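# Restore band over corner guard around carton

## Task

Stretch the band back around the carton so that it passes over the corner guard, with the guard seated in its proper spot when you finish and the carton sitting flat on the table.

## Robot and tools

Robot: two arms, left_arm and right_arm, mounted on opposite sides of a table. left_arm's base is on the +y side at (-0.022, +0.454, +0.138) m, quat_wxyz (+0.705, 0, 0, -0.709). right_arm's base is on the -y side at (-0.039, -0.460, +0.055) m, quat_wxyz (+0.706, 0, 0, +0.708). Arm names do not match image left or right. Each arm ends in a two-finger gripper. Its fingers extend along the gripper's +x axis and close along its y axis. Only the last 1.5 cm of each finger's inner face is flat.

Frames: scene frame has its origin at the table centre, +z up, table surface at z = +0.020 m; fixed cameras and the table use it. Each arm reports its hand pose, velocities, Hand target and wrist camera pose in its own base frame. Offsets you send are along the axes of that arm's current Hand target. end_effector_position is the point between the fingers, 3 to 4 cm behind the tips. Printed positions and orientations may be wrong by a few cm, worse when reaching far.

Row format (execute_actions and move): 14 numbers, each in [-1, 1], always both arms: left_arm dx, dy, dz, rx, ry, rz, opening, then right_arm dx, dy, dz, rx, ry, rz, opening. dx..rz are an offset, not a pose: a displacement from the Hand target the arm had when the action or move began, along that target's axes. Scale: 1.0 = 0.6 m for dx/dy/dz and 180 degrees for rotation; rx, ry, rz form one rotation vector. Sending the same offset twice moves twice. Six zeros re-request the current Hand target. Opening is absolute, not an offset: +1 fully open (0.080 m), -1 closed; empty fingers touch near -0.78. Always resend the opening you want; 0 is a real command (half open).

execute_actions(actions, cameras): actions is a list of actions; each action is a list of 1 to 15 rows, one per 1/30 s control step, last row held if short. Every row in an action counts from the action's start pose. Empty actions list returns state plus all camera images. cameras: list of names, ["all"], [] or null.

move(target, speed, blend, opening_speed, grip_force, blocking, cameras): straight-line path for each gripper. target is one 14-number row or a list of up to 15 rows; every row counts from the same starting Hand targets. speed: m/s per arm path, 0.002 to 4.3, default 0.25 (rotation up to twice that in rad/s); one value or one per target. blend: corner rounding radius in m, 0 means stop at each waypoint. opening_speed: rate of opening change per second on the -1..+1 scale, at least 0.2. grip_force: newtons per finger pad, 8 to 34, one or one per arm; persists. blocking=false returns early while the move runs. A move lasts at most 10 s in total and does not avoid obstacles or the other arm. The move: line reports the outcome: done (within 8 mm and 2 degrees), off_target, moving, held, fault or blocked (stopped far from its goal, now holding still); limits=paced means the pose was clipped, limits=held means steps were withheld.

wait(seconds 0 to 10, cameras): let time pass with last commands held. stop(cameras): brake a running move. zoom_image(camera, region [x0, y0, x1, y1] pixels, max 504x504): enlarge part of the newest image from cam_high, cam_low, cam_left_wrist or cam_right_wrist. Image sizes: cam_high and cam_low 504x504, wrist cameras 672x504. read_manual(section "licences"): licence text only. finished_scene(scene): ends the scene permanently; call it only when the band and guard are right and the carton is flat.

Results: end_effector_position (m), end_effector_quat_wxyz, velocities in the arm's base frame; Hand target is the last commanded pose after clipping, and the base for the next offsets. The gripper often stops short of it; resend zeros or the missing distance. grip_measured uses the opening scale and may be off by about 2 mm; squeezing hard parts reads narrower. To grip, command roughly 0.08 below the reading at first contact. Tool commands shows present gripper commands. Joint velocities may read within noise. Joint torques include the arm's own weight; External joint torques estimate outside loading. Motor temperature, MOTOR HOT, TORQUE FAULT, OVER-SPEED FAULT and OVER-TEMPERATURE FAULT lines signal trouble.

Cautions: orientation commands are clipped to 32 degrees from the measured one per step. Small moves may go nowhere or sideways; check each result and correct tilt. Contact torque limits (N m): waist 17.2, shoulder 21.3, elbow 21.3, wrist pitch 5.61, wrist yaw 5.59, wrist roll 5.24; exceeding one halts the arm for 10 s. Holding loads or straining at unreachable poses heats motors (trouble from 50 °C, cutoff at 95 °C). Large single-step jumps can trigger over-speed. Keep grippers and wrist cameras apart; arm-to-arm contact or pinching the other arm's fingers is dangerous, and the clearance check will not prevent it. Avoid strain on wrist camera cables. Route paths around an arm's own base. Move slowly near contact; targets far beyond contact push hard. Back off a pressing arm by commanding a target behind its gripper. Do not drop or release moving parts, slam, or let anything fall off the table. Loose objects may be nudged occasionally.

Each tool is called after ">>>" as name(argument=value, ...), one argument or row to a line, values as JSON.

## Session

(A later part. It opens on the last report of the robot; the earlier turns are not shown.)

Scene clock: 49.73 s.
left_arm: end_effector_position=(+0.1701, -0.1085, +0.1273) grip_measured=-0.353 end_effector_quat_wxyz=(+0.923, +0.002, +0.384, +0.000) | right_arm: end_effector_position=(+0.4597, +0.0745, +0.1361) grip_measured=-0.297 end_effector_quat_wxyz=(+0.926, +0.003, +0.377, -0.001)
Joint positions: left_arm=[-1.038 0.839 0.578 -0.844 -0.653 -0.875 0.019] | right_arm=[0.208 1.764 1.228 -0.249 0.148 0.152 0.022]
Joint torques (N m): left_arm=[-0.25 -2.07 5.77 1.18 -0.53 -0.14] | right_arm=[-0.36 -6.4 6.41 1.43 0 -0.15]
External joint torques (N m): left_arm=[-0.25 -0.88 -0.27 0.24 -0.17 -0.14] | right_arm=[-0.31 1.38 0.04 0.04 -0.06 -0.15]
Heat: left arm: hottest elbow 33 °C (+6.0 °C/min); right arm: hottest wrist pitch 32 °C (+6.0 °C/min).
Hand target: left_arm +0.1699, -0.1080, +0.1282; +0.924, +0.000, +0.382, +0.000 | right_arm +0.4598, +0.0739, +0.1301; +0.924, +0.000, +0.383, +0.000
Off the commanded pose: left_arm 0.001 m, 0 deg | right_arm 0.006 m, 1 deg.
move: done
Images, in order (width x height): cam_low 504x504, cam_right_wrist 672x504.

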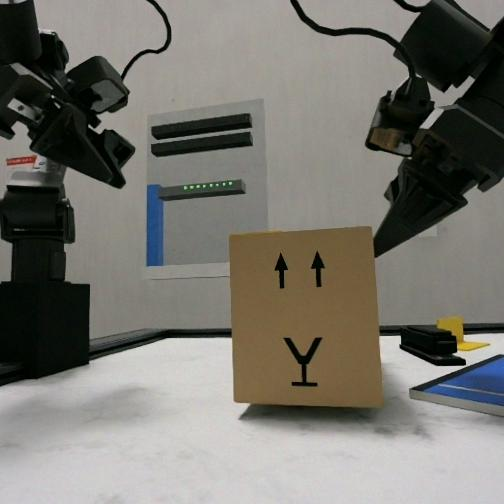

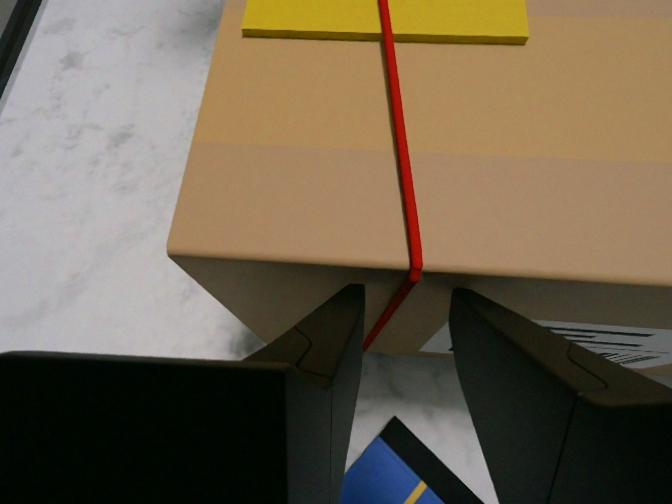

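>>> move(
  target=[
    [0,0,0,0,0,0,-0.35,0.032,-0.002,-0.005,0,0,0,-0.3],
    [0,0,0,0,0,0,-0.35,0.032,-0.002,-0.005,0,0,0,-1],
  ],
  speed=0.05,
  cameras=["cam_low","cam_right_wrist"],
)

>>> zoom_image(
  camera="cam_right_wrist",
  region=[300, 180, 500, 380],
)

Scene clock: 51.37 s.
left_arm: end_effector_position=(+0.1701, -0.1085, +0.1273) grip_measured=-0.353 end_effector_quat_wxyz=(+0.923, +0.002, +0.384, +0.000) | right_arm: end_effector_position=(+0.4667, +0.0729, +0.1271) grip_measured=-0.769 end_effector_quat_wxyz=(+0.927, +0.003, +0.375, -0.001)
Joint positions: left_arm=[-1.038 0.839 0.578 -0.844 -0.653 -0.875 0.019] | right_arm=[0.2 1.796 1.227 -0.21 0.143 0.145 0]
Joint torques (N m): left_arm=[-0.26 -2.08 5.76 1.17 -0.54 -0.14] | right_arm=[-0.37 -3.97 6.86 2.34 -0.06 -0.16]
External joint torques (N m): left_arm=[-0.25 -0.94 -0.25 0.24 -0.18 -0.15] | right_arm=[-0.32 3.97 0.58 0.96 -0.13 -0.16]
Heat: left arm: hottest elbow 33 °C (+5.8 °C/min); right arm: hottest wrist pitch 32 °C (+5.8 °C/min).
Hand target: left_arm +0.1699, -0.1080, +0.1282; +0.924, +0.000, +0.382, +0.000 | right_arm +0.4714, +0.0727, +0.1143; +0.924, +0.000, +0.383, +0.000
Off the commanded pose: left_arm 0.001 m, 0 deg | right_arm 0.014 m, 1 deg.
move: off_target (right_arm); target 2's new opening was sent with right_arm's hand 0.018 m and 1 deg from that target
Images, in order (width x height): cam_low 504x504, cam_right_wrist 672x504.

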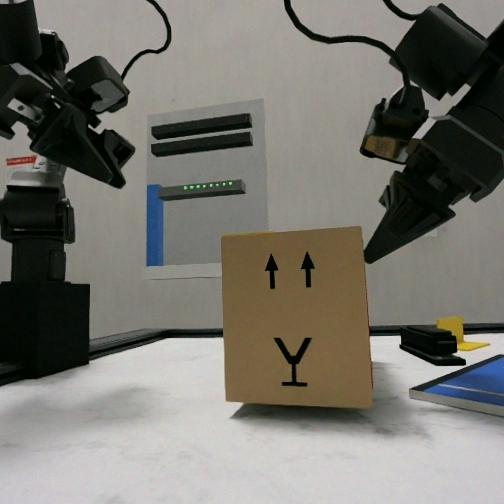

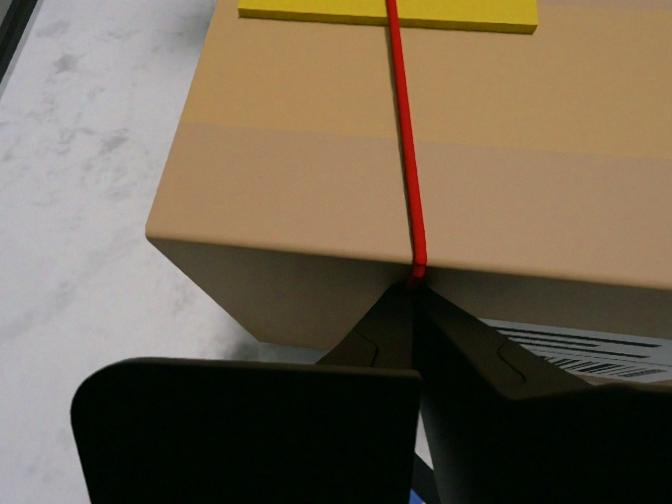

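Scaled by 2.520.

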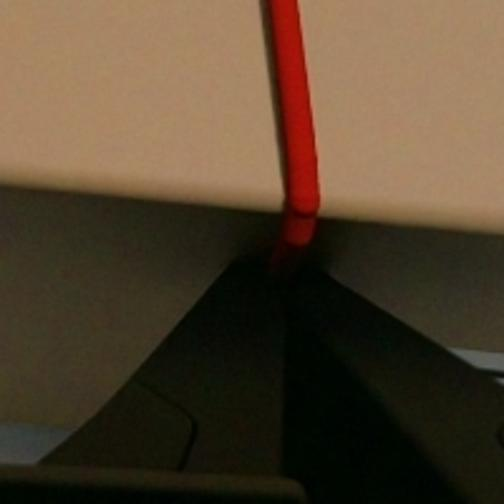

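>>> move(
  target=[0,0,0,0,0,0,-0.35,-0.045,0,0.012,0,0,0,-1],
  speed=0.05,
  cameras=["cam_low","cam_right_wrist"],
)

Scene clock: 54.23 s.
left_arm: end_effector_position=(+0.1701, -0.1085, +0.1273) grip_measured=-0.353 end_effector_quat_wxyz=(+0.923, +0.002, +0.384, +0.000) | right_arm: end_effector_position=(+0.4574, +0.0720, +0.1292) grip_measured=-0.771 end_effector_quat_wxyz=(+0.921, -0.001, +0.390, -0.001)
Joint positions: left_arm=[-1.038 0.839 0.578 -0.844 -0.653 -0.875 0.019] | right_arm=[0.202 1.773 1.228 -0.268 0.142 0.145 0]
Joint torques (N m): left_arm=[-0.27 -2.06 5.76 1.17 -0.54 -0.14] | right_arm=[0.08 -9.52 7.46 0.69 0.13 0.02]
External joint torques (N m): left_arm=[-0.27 -0.91 -0.26 0.24 -0.17 -0.15] | right_arm=[0.12 -1.74 1.17 -0.67 0.06 0.02]
Heat: left arm: hottest elbow 33 °C (+5.5 °C/min); right arm: hottest wrist pitch 32 °C (+5.5 °C/min).
Hand target: left_arm +0.1699, -0.1080, +0.1282; +0.924, +0.000, +0.382, +0.000 | right_arm +0.4573, +0.0726, +0.1385; +0.924, +0.000, +0.383, +0.000
Off the commanded pose: left_arm 0.001 m, 0 deg | right_arm 0.009 m, 1 deg.
move: off_target (right_arm)
Images, in order (width x height): cam_low 504x504, cam_right_wrist 672x504.

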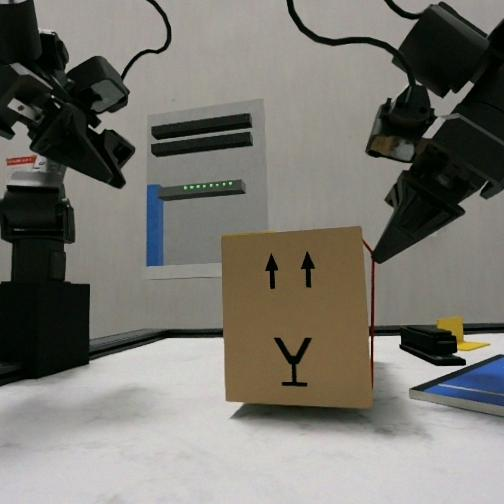

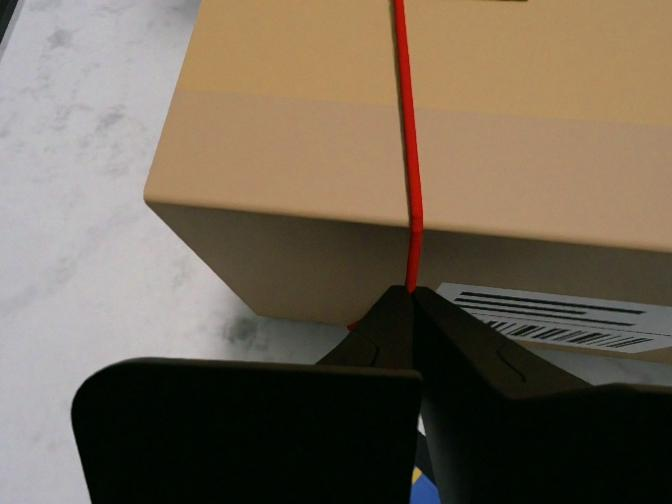

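>>> move(
  target=[
    [0,0,0,0,0,0,-0.35,-0.03,0,0.017,0,0,0,-1],
    [0,0,0,0,0,0,-0.35,-0.03,0.03,0.017,0,0,0,-1],
  ],
  speed=0.05,
  cameras=["cam_low","cam_right_wrist","cam_left_wrist"],
)

Scene clock: 56.03 s.
left_arm: end_effector_position=(+0.1701, -0.1085, +0.1273) grip_measured=-0.353 end_effector_quat_wxyz=(+0.923, +0.002, +0.384, +0.000) | right_arm: end_effector_position=(+0.4478, +0.0878, +0.1445) grip_measured=-0.771 end_effector_quat_wxyz=(+0.917, -0.005, +0.398, -0.001)
Joint positions: left_arm=[-1.038 0.839 0.578 -0.844 -0.653 -0.875 0.019] | right_arm=[0.252 1.744 1.269 -0.361 0.178 0.177 0]
Joint torques (N m): left_arm=[-0.26 -2.08 5.75 1.17 -0.54 -0.14] | right_arm=[0.37 -8.75 9.15 1.19 0.19 0.26]
External joint torques (N m): left_arm=[-0.26 -0.92 -0.28 0.24 -0.17 -0.15] | right_arm=[0.37 -1.19 2.85 -0.12 0.11 0.26]
Heat: left arm: hottest elbow 33 °C (+5.4 °C/min); right arm: hottest wrist pitch 32 °C (+5.4 °C/min).
Hand target: left_arm +0.1699, -0.1080, +0.1282; +0.924, +0.000, +0.382, +0.000 | right_arm +0.4519, +0.0906, +0.1586; +0.924, +0.000, +0.383, +0.000
Off the commanded pose: left_arm 0.001 m, 0 deg | right_arm 0.015 m, 2 deg.
move: off_target (right_arm)
Images, in order (width x height): cam_low 504x504, cam_left_wrist 672x504, cam_right_wrist 672x504.

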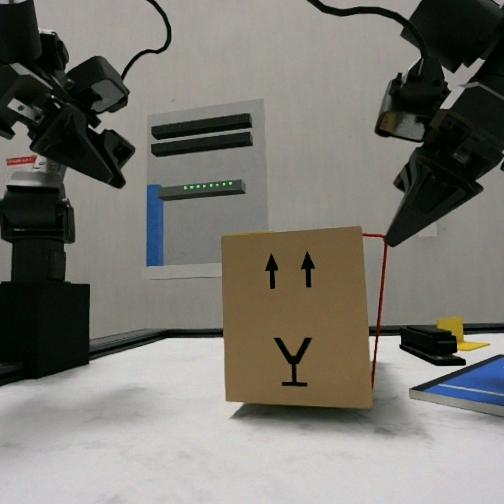

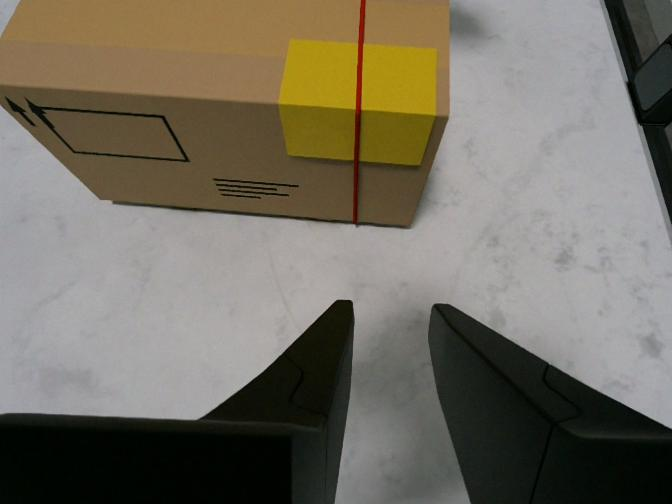

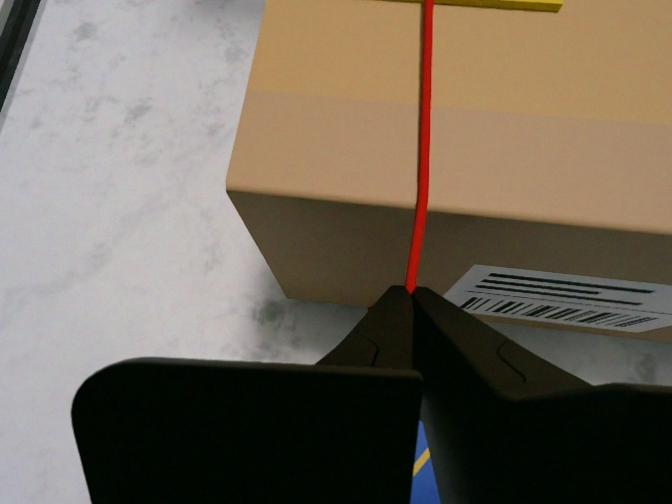

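>>> move(
  target=[
    [0,0,0,0,0,0,-0.35,0,0.01,0.012,0,0,0,-1],
    [0,0,0,0,0,0,-0.35,0.024,0.01,0.018,0,0,0,-1],
  ],
  speed=0.05,
  cameras=["cam_low","cam_right_wrist","cam_left_wrist"],
)

Scene clock: 58.20 s.
left_arm: end_effector_position=(+0.1701, -0.1085, +0.1273) grip_measured=-0.353 end_effector_quat_wxyz=(+0.923, +0.002, +0.384, +0.000) | right_arm: end_effector_position=(+0.4628, +0.0949, +0.1464) grip_measured=-0.771 end_effector_quat_wxyz=(+0.918, -0.004, +0.396, -0.002)
Joint positions: left_arm=[-1.038 0.839 0.578 -0.844 -0.653 -0.875 0.019] | right_arm=[0.261 1.801 1.342 -0.374 0.185 0.186 0]
Joint torques (N m): left_arm=[-0.25 -2.06 5.76 1.17 -0.54 -0.14] | right_arm=[-0.16 -7.58 9.57 1.63 0.04 0.04]
External joint torques (N m): left_arm=[-0.26 -0.9 -0.26 0.25 -0.17 -0.15] | right_arm=[-0.11 0.67 3.06 0.26 -0.05 0.04]
Heat: left arm: hottest elbow 34 °C (+6.2 °C/min); right arm: hottest wrist pitch 32 °C (+5.2 °C/min).
Hand target: left_arm +0.1699, -0.1080, +0.1282; +0.924, +0.000, +0.382, +0.000 | right_arm +0.4696, +0.0967, +0.1560; +0.924, +0.000, +0.383, +0.000
Off the commanded pose: left_arm 0.001 m, 0 deg | right_arm 0.012 m, 2 deg.
move: off_target (right_arm)
Images, in order (width x height): cam_low 504x504, cam_left_wrist 672x504, cam_right_wrist 672x504.

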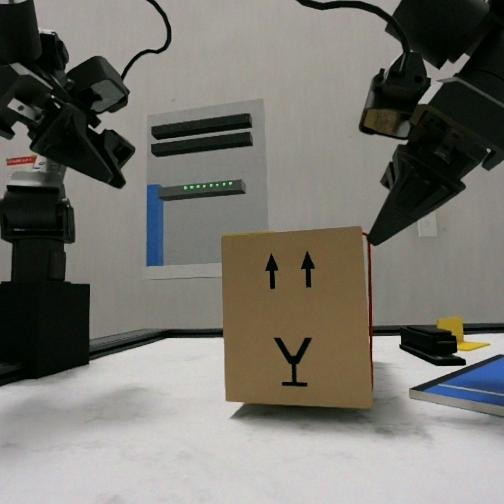

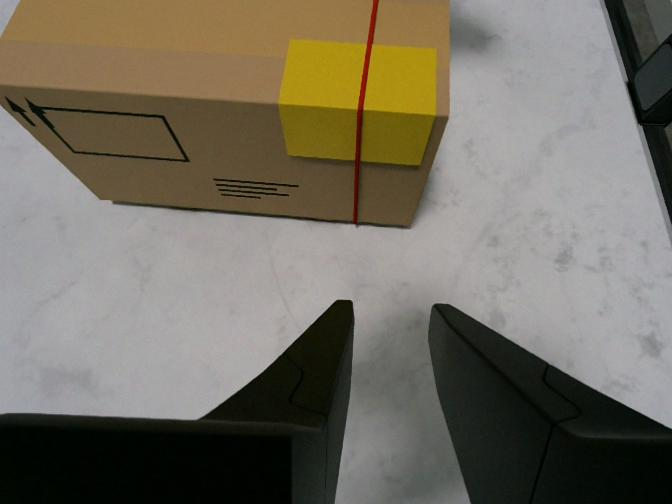

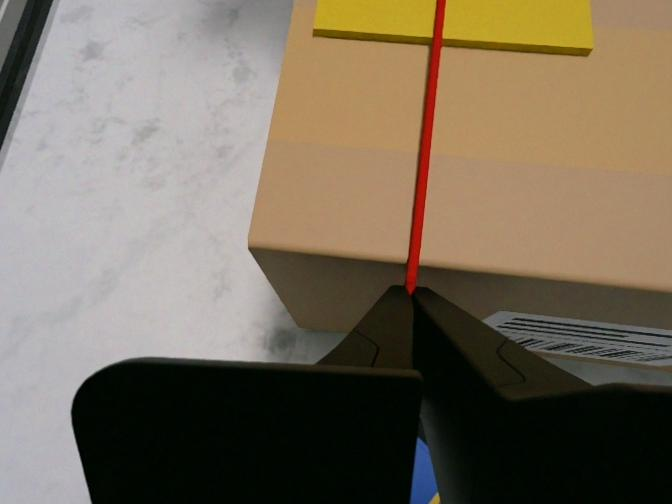

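>>> move(
  target=[
    [0,0,0,0,0,0,-0.35,0.006,0,0,0,0,0,-1],
    [0,0,0,0,0,0,-0.35,0.006,0,0,0,0,0,-0.6],
    [0,0,0,0,0,0,-0.35,-0.09,0,0.09,0,0,0,-0.6],
    [0,0,0,0,0,0,-0.35,-0.3,0,0.15,0,0,0,-0.6],
  ],
  speed=[0.05,0.05,0.08,0.2],
  opening_speed=0.3,
  cameras=["all"],
)

>>> zoom_image(
  camera="cam_right_wrist",
  region=[200, 0, 672, 300],
)

>>> zoom_image(
  camera="cam_left_wrist",
  region=[200, 0, 600, 300],
)

>>> zoom_image(
  camera="cam_low",
  region=[190, 200, 420, 430],
)

Scene clock: 63.93 s.
left_arm: end_effector_position=(+0.1701, -0.1085, +0.1273) grip_measured=-0.353 end_effector_quat_wxyz=(+0.923, +0.002, +0.384, +0.000) | right_arm: end_effector_position=(+0.4065, +0.0962, +0.3406) grip_measured=-0.603 end_effector_quat_wxyz=(+0.921, -0.004, +0.390, +0.000)
Joint positions: left_arm=[-1.038 0.839 0.578 -0.844 -0.653 -0.875 0.019] | right_arm=[0.31 1.712 2.03 -1.144 0.216 0.218 0.008]
Joint torques (N m): left_arm=[-0.26 -2.06 5.75 1.17 -0.54 -0.14] | right_arm=[0.05 -7.18 7.9 1.11 0.19 0.29]
External joint torques (N m): left_arm=[-0.27 -0.9 -0.26 0.25 -0.17 -0.14] | right_arm=[0.06 -0.63 2.31 -0.21 0.09 0.29]
Heat: left arm: hottest elbow 34 °C (+6.0 °C/min); right arm: hottest shoulder 32 °C (+3.0 °C/min).
Hand target: left_arm +0.1699, -0.1080, +0.1282; +0.924, +0.000, +0.382, +0.000 | right_arm +0.4060, +0.0966, +0.3469; +0.924, +0.000, +0.383, +0.000
Off the commanded pose: left_arm 0.001 m, 0 deg | right_arm 0.006 m, 1 deg.
move: done; target 2's new opening was sent with right_arm's hand 0.012 m and 2 deg from that target

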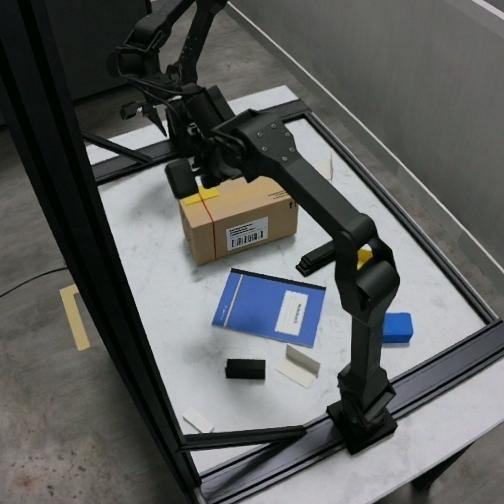

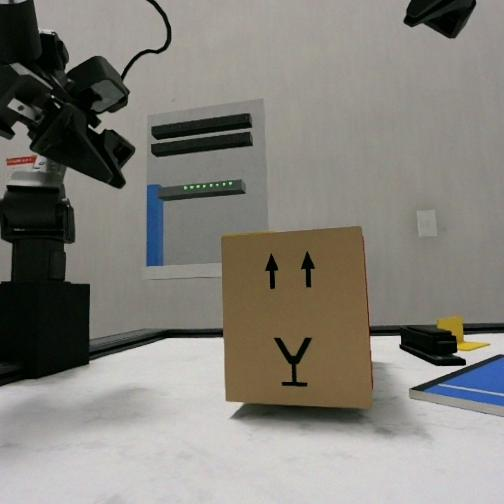

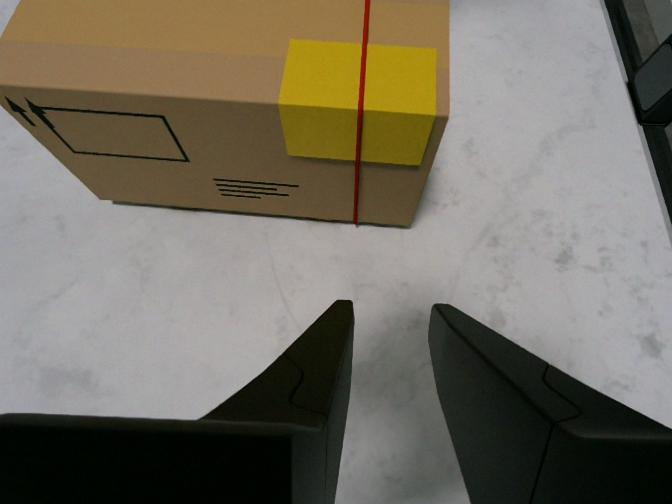

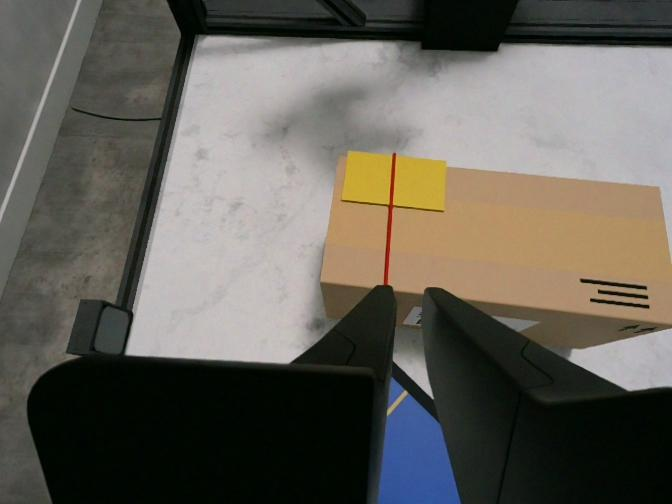

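Scaled by 1.068.

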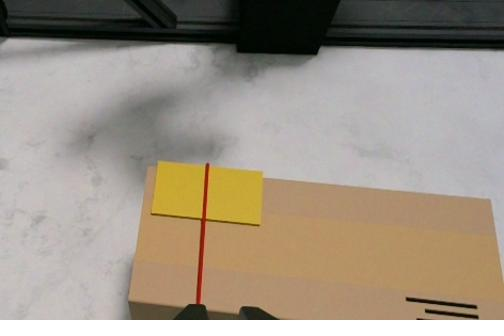

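Scaled by 1.260.

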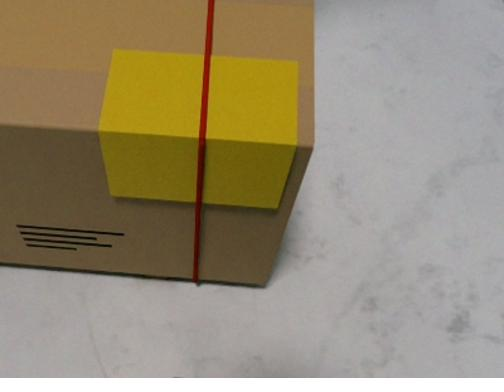

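Scaled by 2.191.

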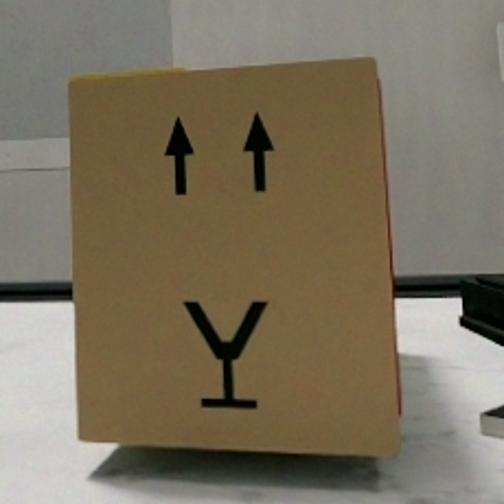

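>>> move(
  target=[-0.1,-0.1,0,0,0,0,-0.35,-0.5,-0.1,0,0,0,0,-0.6],
  speed=0.3,
  cameras=["all"],
)

>>> zoom_image(
  camera="cam_right_wrist",
  region=[200, 50, 520, 290],
)

>>> zoom_image(
  camera="cam_low",
  region=[200, 370, 400, 430],
)

Scene clock: 66.43 s.
left_arm: end_effector_position=(+0.1270, -0.1652, +0.1669) grip_measured=-0.353 end_effector_quat_wxyz=(+0.923, +0.004, +0.384, +0.002) | right_arm: end_effector_position=(+0.1937, +0.0362, +0.5578) grip_measured=-0.603 end_effector_quat_wxyz=(+0.994, +0.019, +0.096, +0.038)
Joint positions: left_arm=[-1.445 1.13 0.885 -1.209 -0.775 -1.394 0.019] | right_arm=[0.481 1.24 2.364 -1.33 0.393 0.126 0.008]
Joint torques (N m): left_arm=[-0.26 -2 7.03 0.6 -0.65 -0.16] | right_arm=[0.12 -0.48 2.98 1.75 0.14 -0.14]
External joint torques (N m): left_arm=[-0.25 0.39 1.52 0.15 -0.19 -0.16] | right_arm=[0.12 -0.21 0.33 0.11 0.1 -0.14]
Heat: left arm: hottest elbow 34 °C (+5.0 °C/min); right arm: hottest shoulder 32 °C (+3.0 °C/min).
Hand target: left_arm +0.1275, -0.1680, +0.1704; +0.924, +0.000, +0.382, +0.000 | right_arm +0.1939, +0.0366, +0.5590; +0.931, +0.001, +0.364, +0.003
Off the commanded pose: left_arm 0.005 m, 1 deg | right_arm 0.001 m, 34 deg; orientation clipped.
joint read past its limit (right arm) — joint 3 (elbow), upper limit, where the elbow is as straight as it goes.
joint sent to its limit (right arm) — joint 3 (elbow), upper limit, where the elbow is as straight as it goes. The joint targets are off in orientation, not in position.
move: off_target (right_arm); limits=paced

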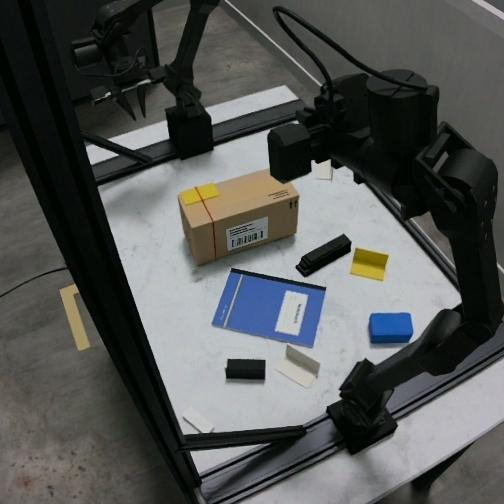

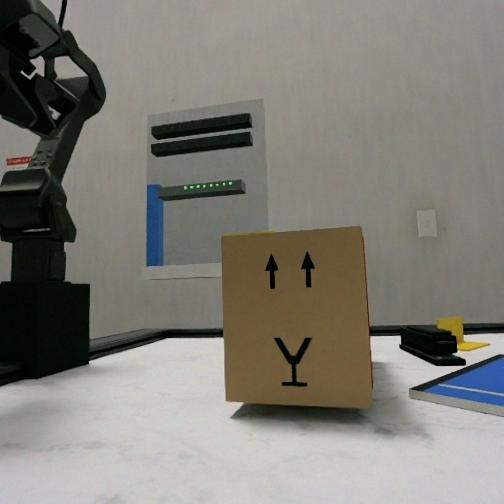

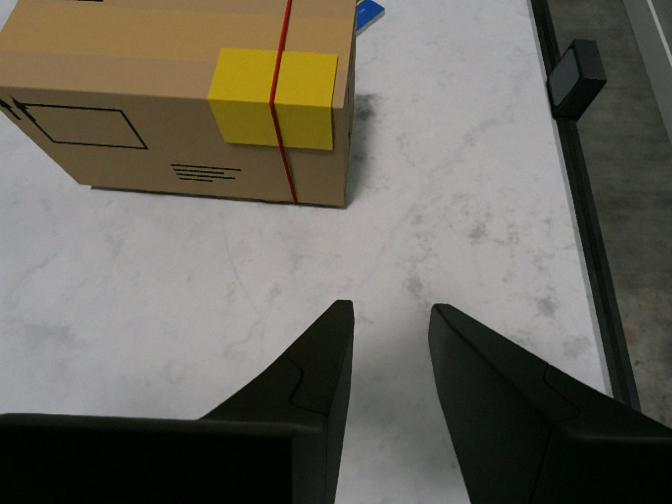

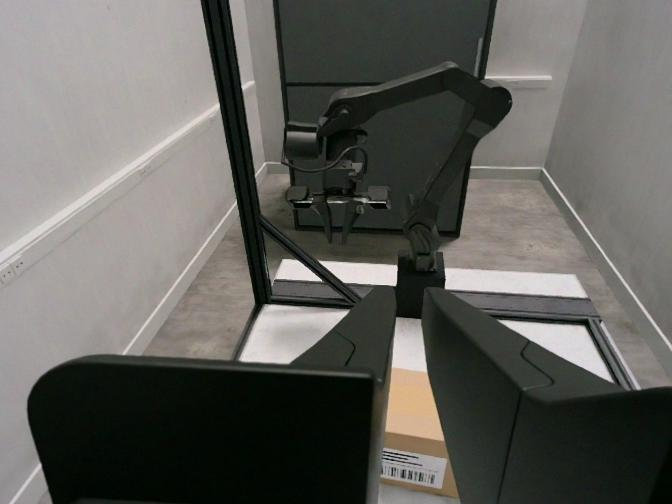

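Scaled by 1.575.

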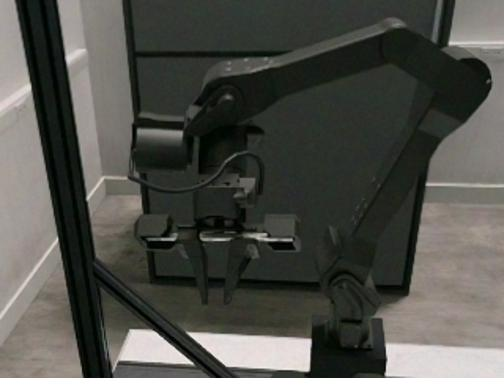

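Scaled by 2.520.

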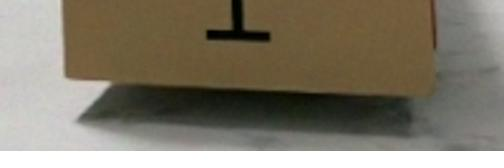

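>>> zoom_image(
  camera="cam_left_wrist",
  region=[180, 0, 400, 220],
)

>>> zoom_image(
  camera="cam_high",
  region=[170, 160, 310, 270],
)

Scaled by 2.291.

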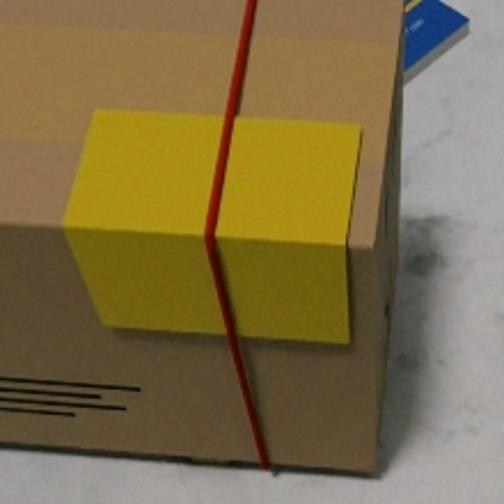

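Scaled by 3.600.

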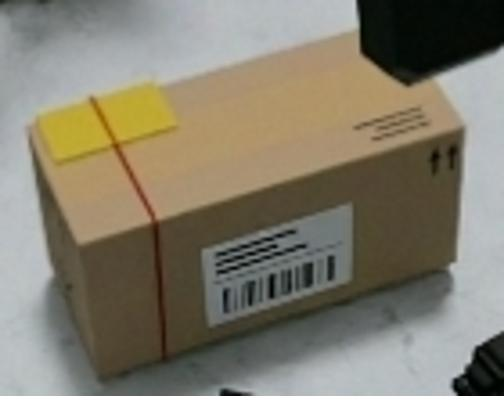

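>>> finished_scene(
  scene=1,
)

The scene is finished: the task was done.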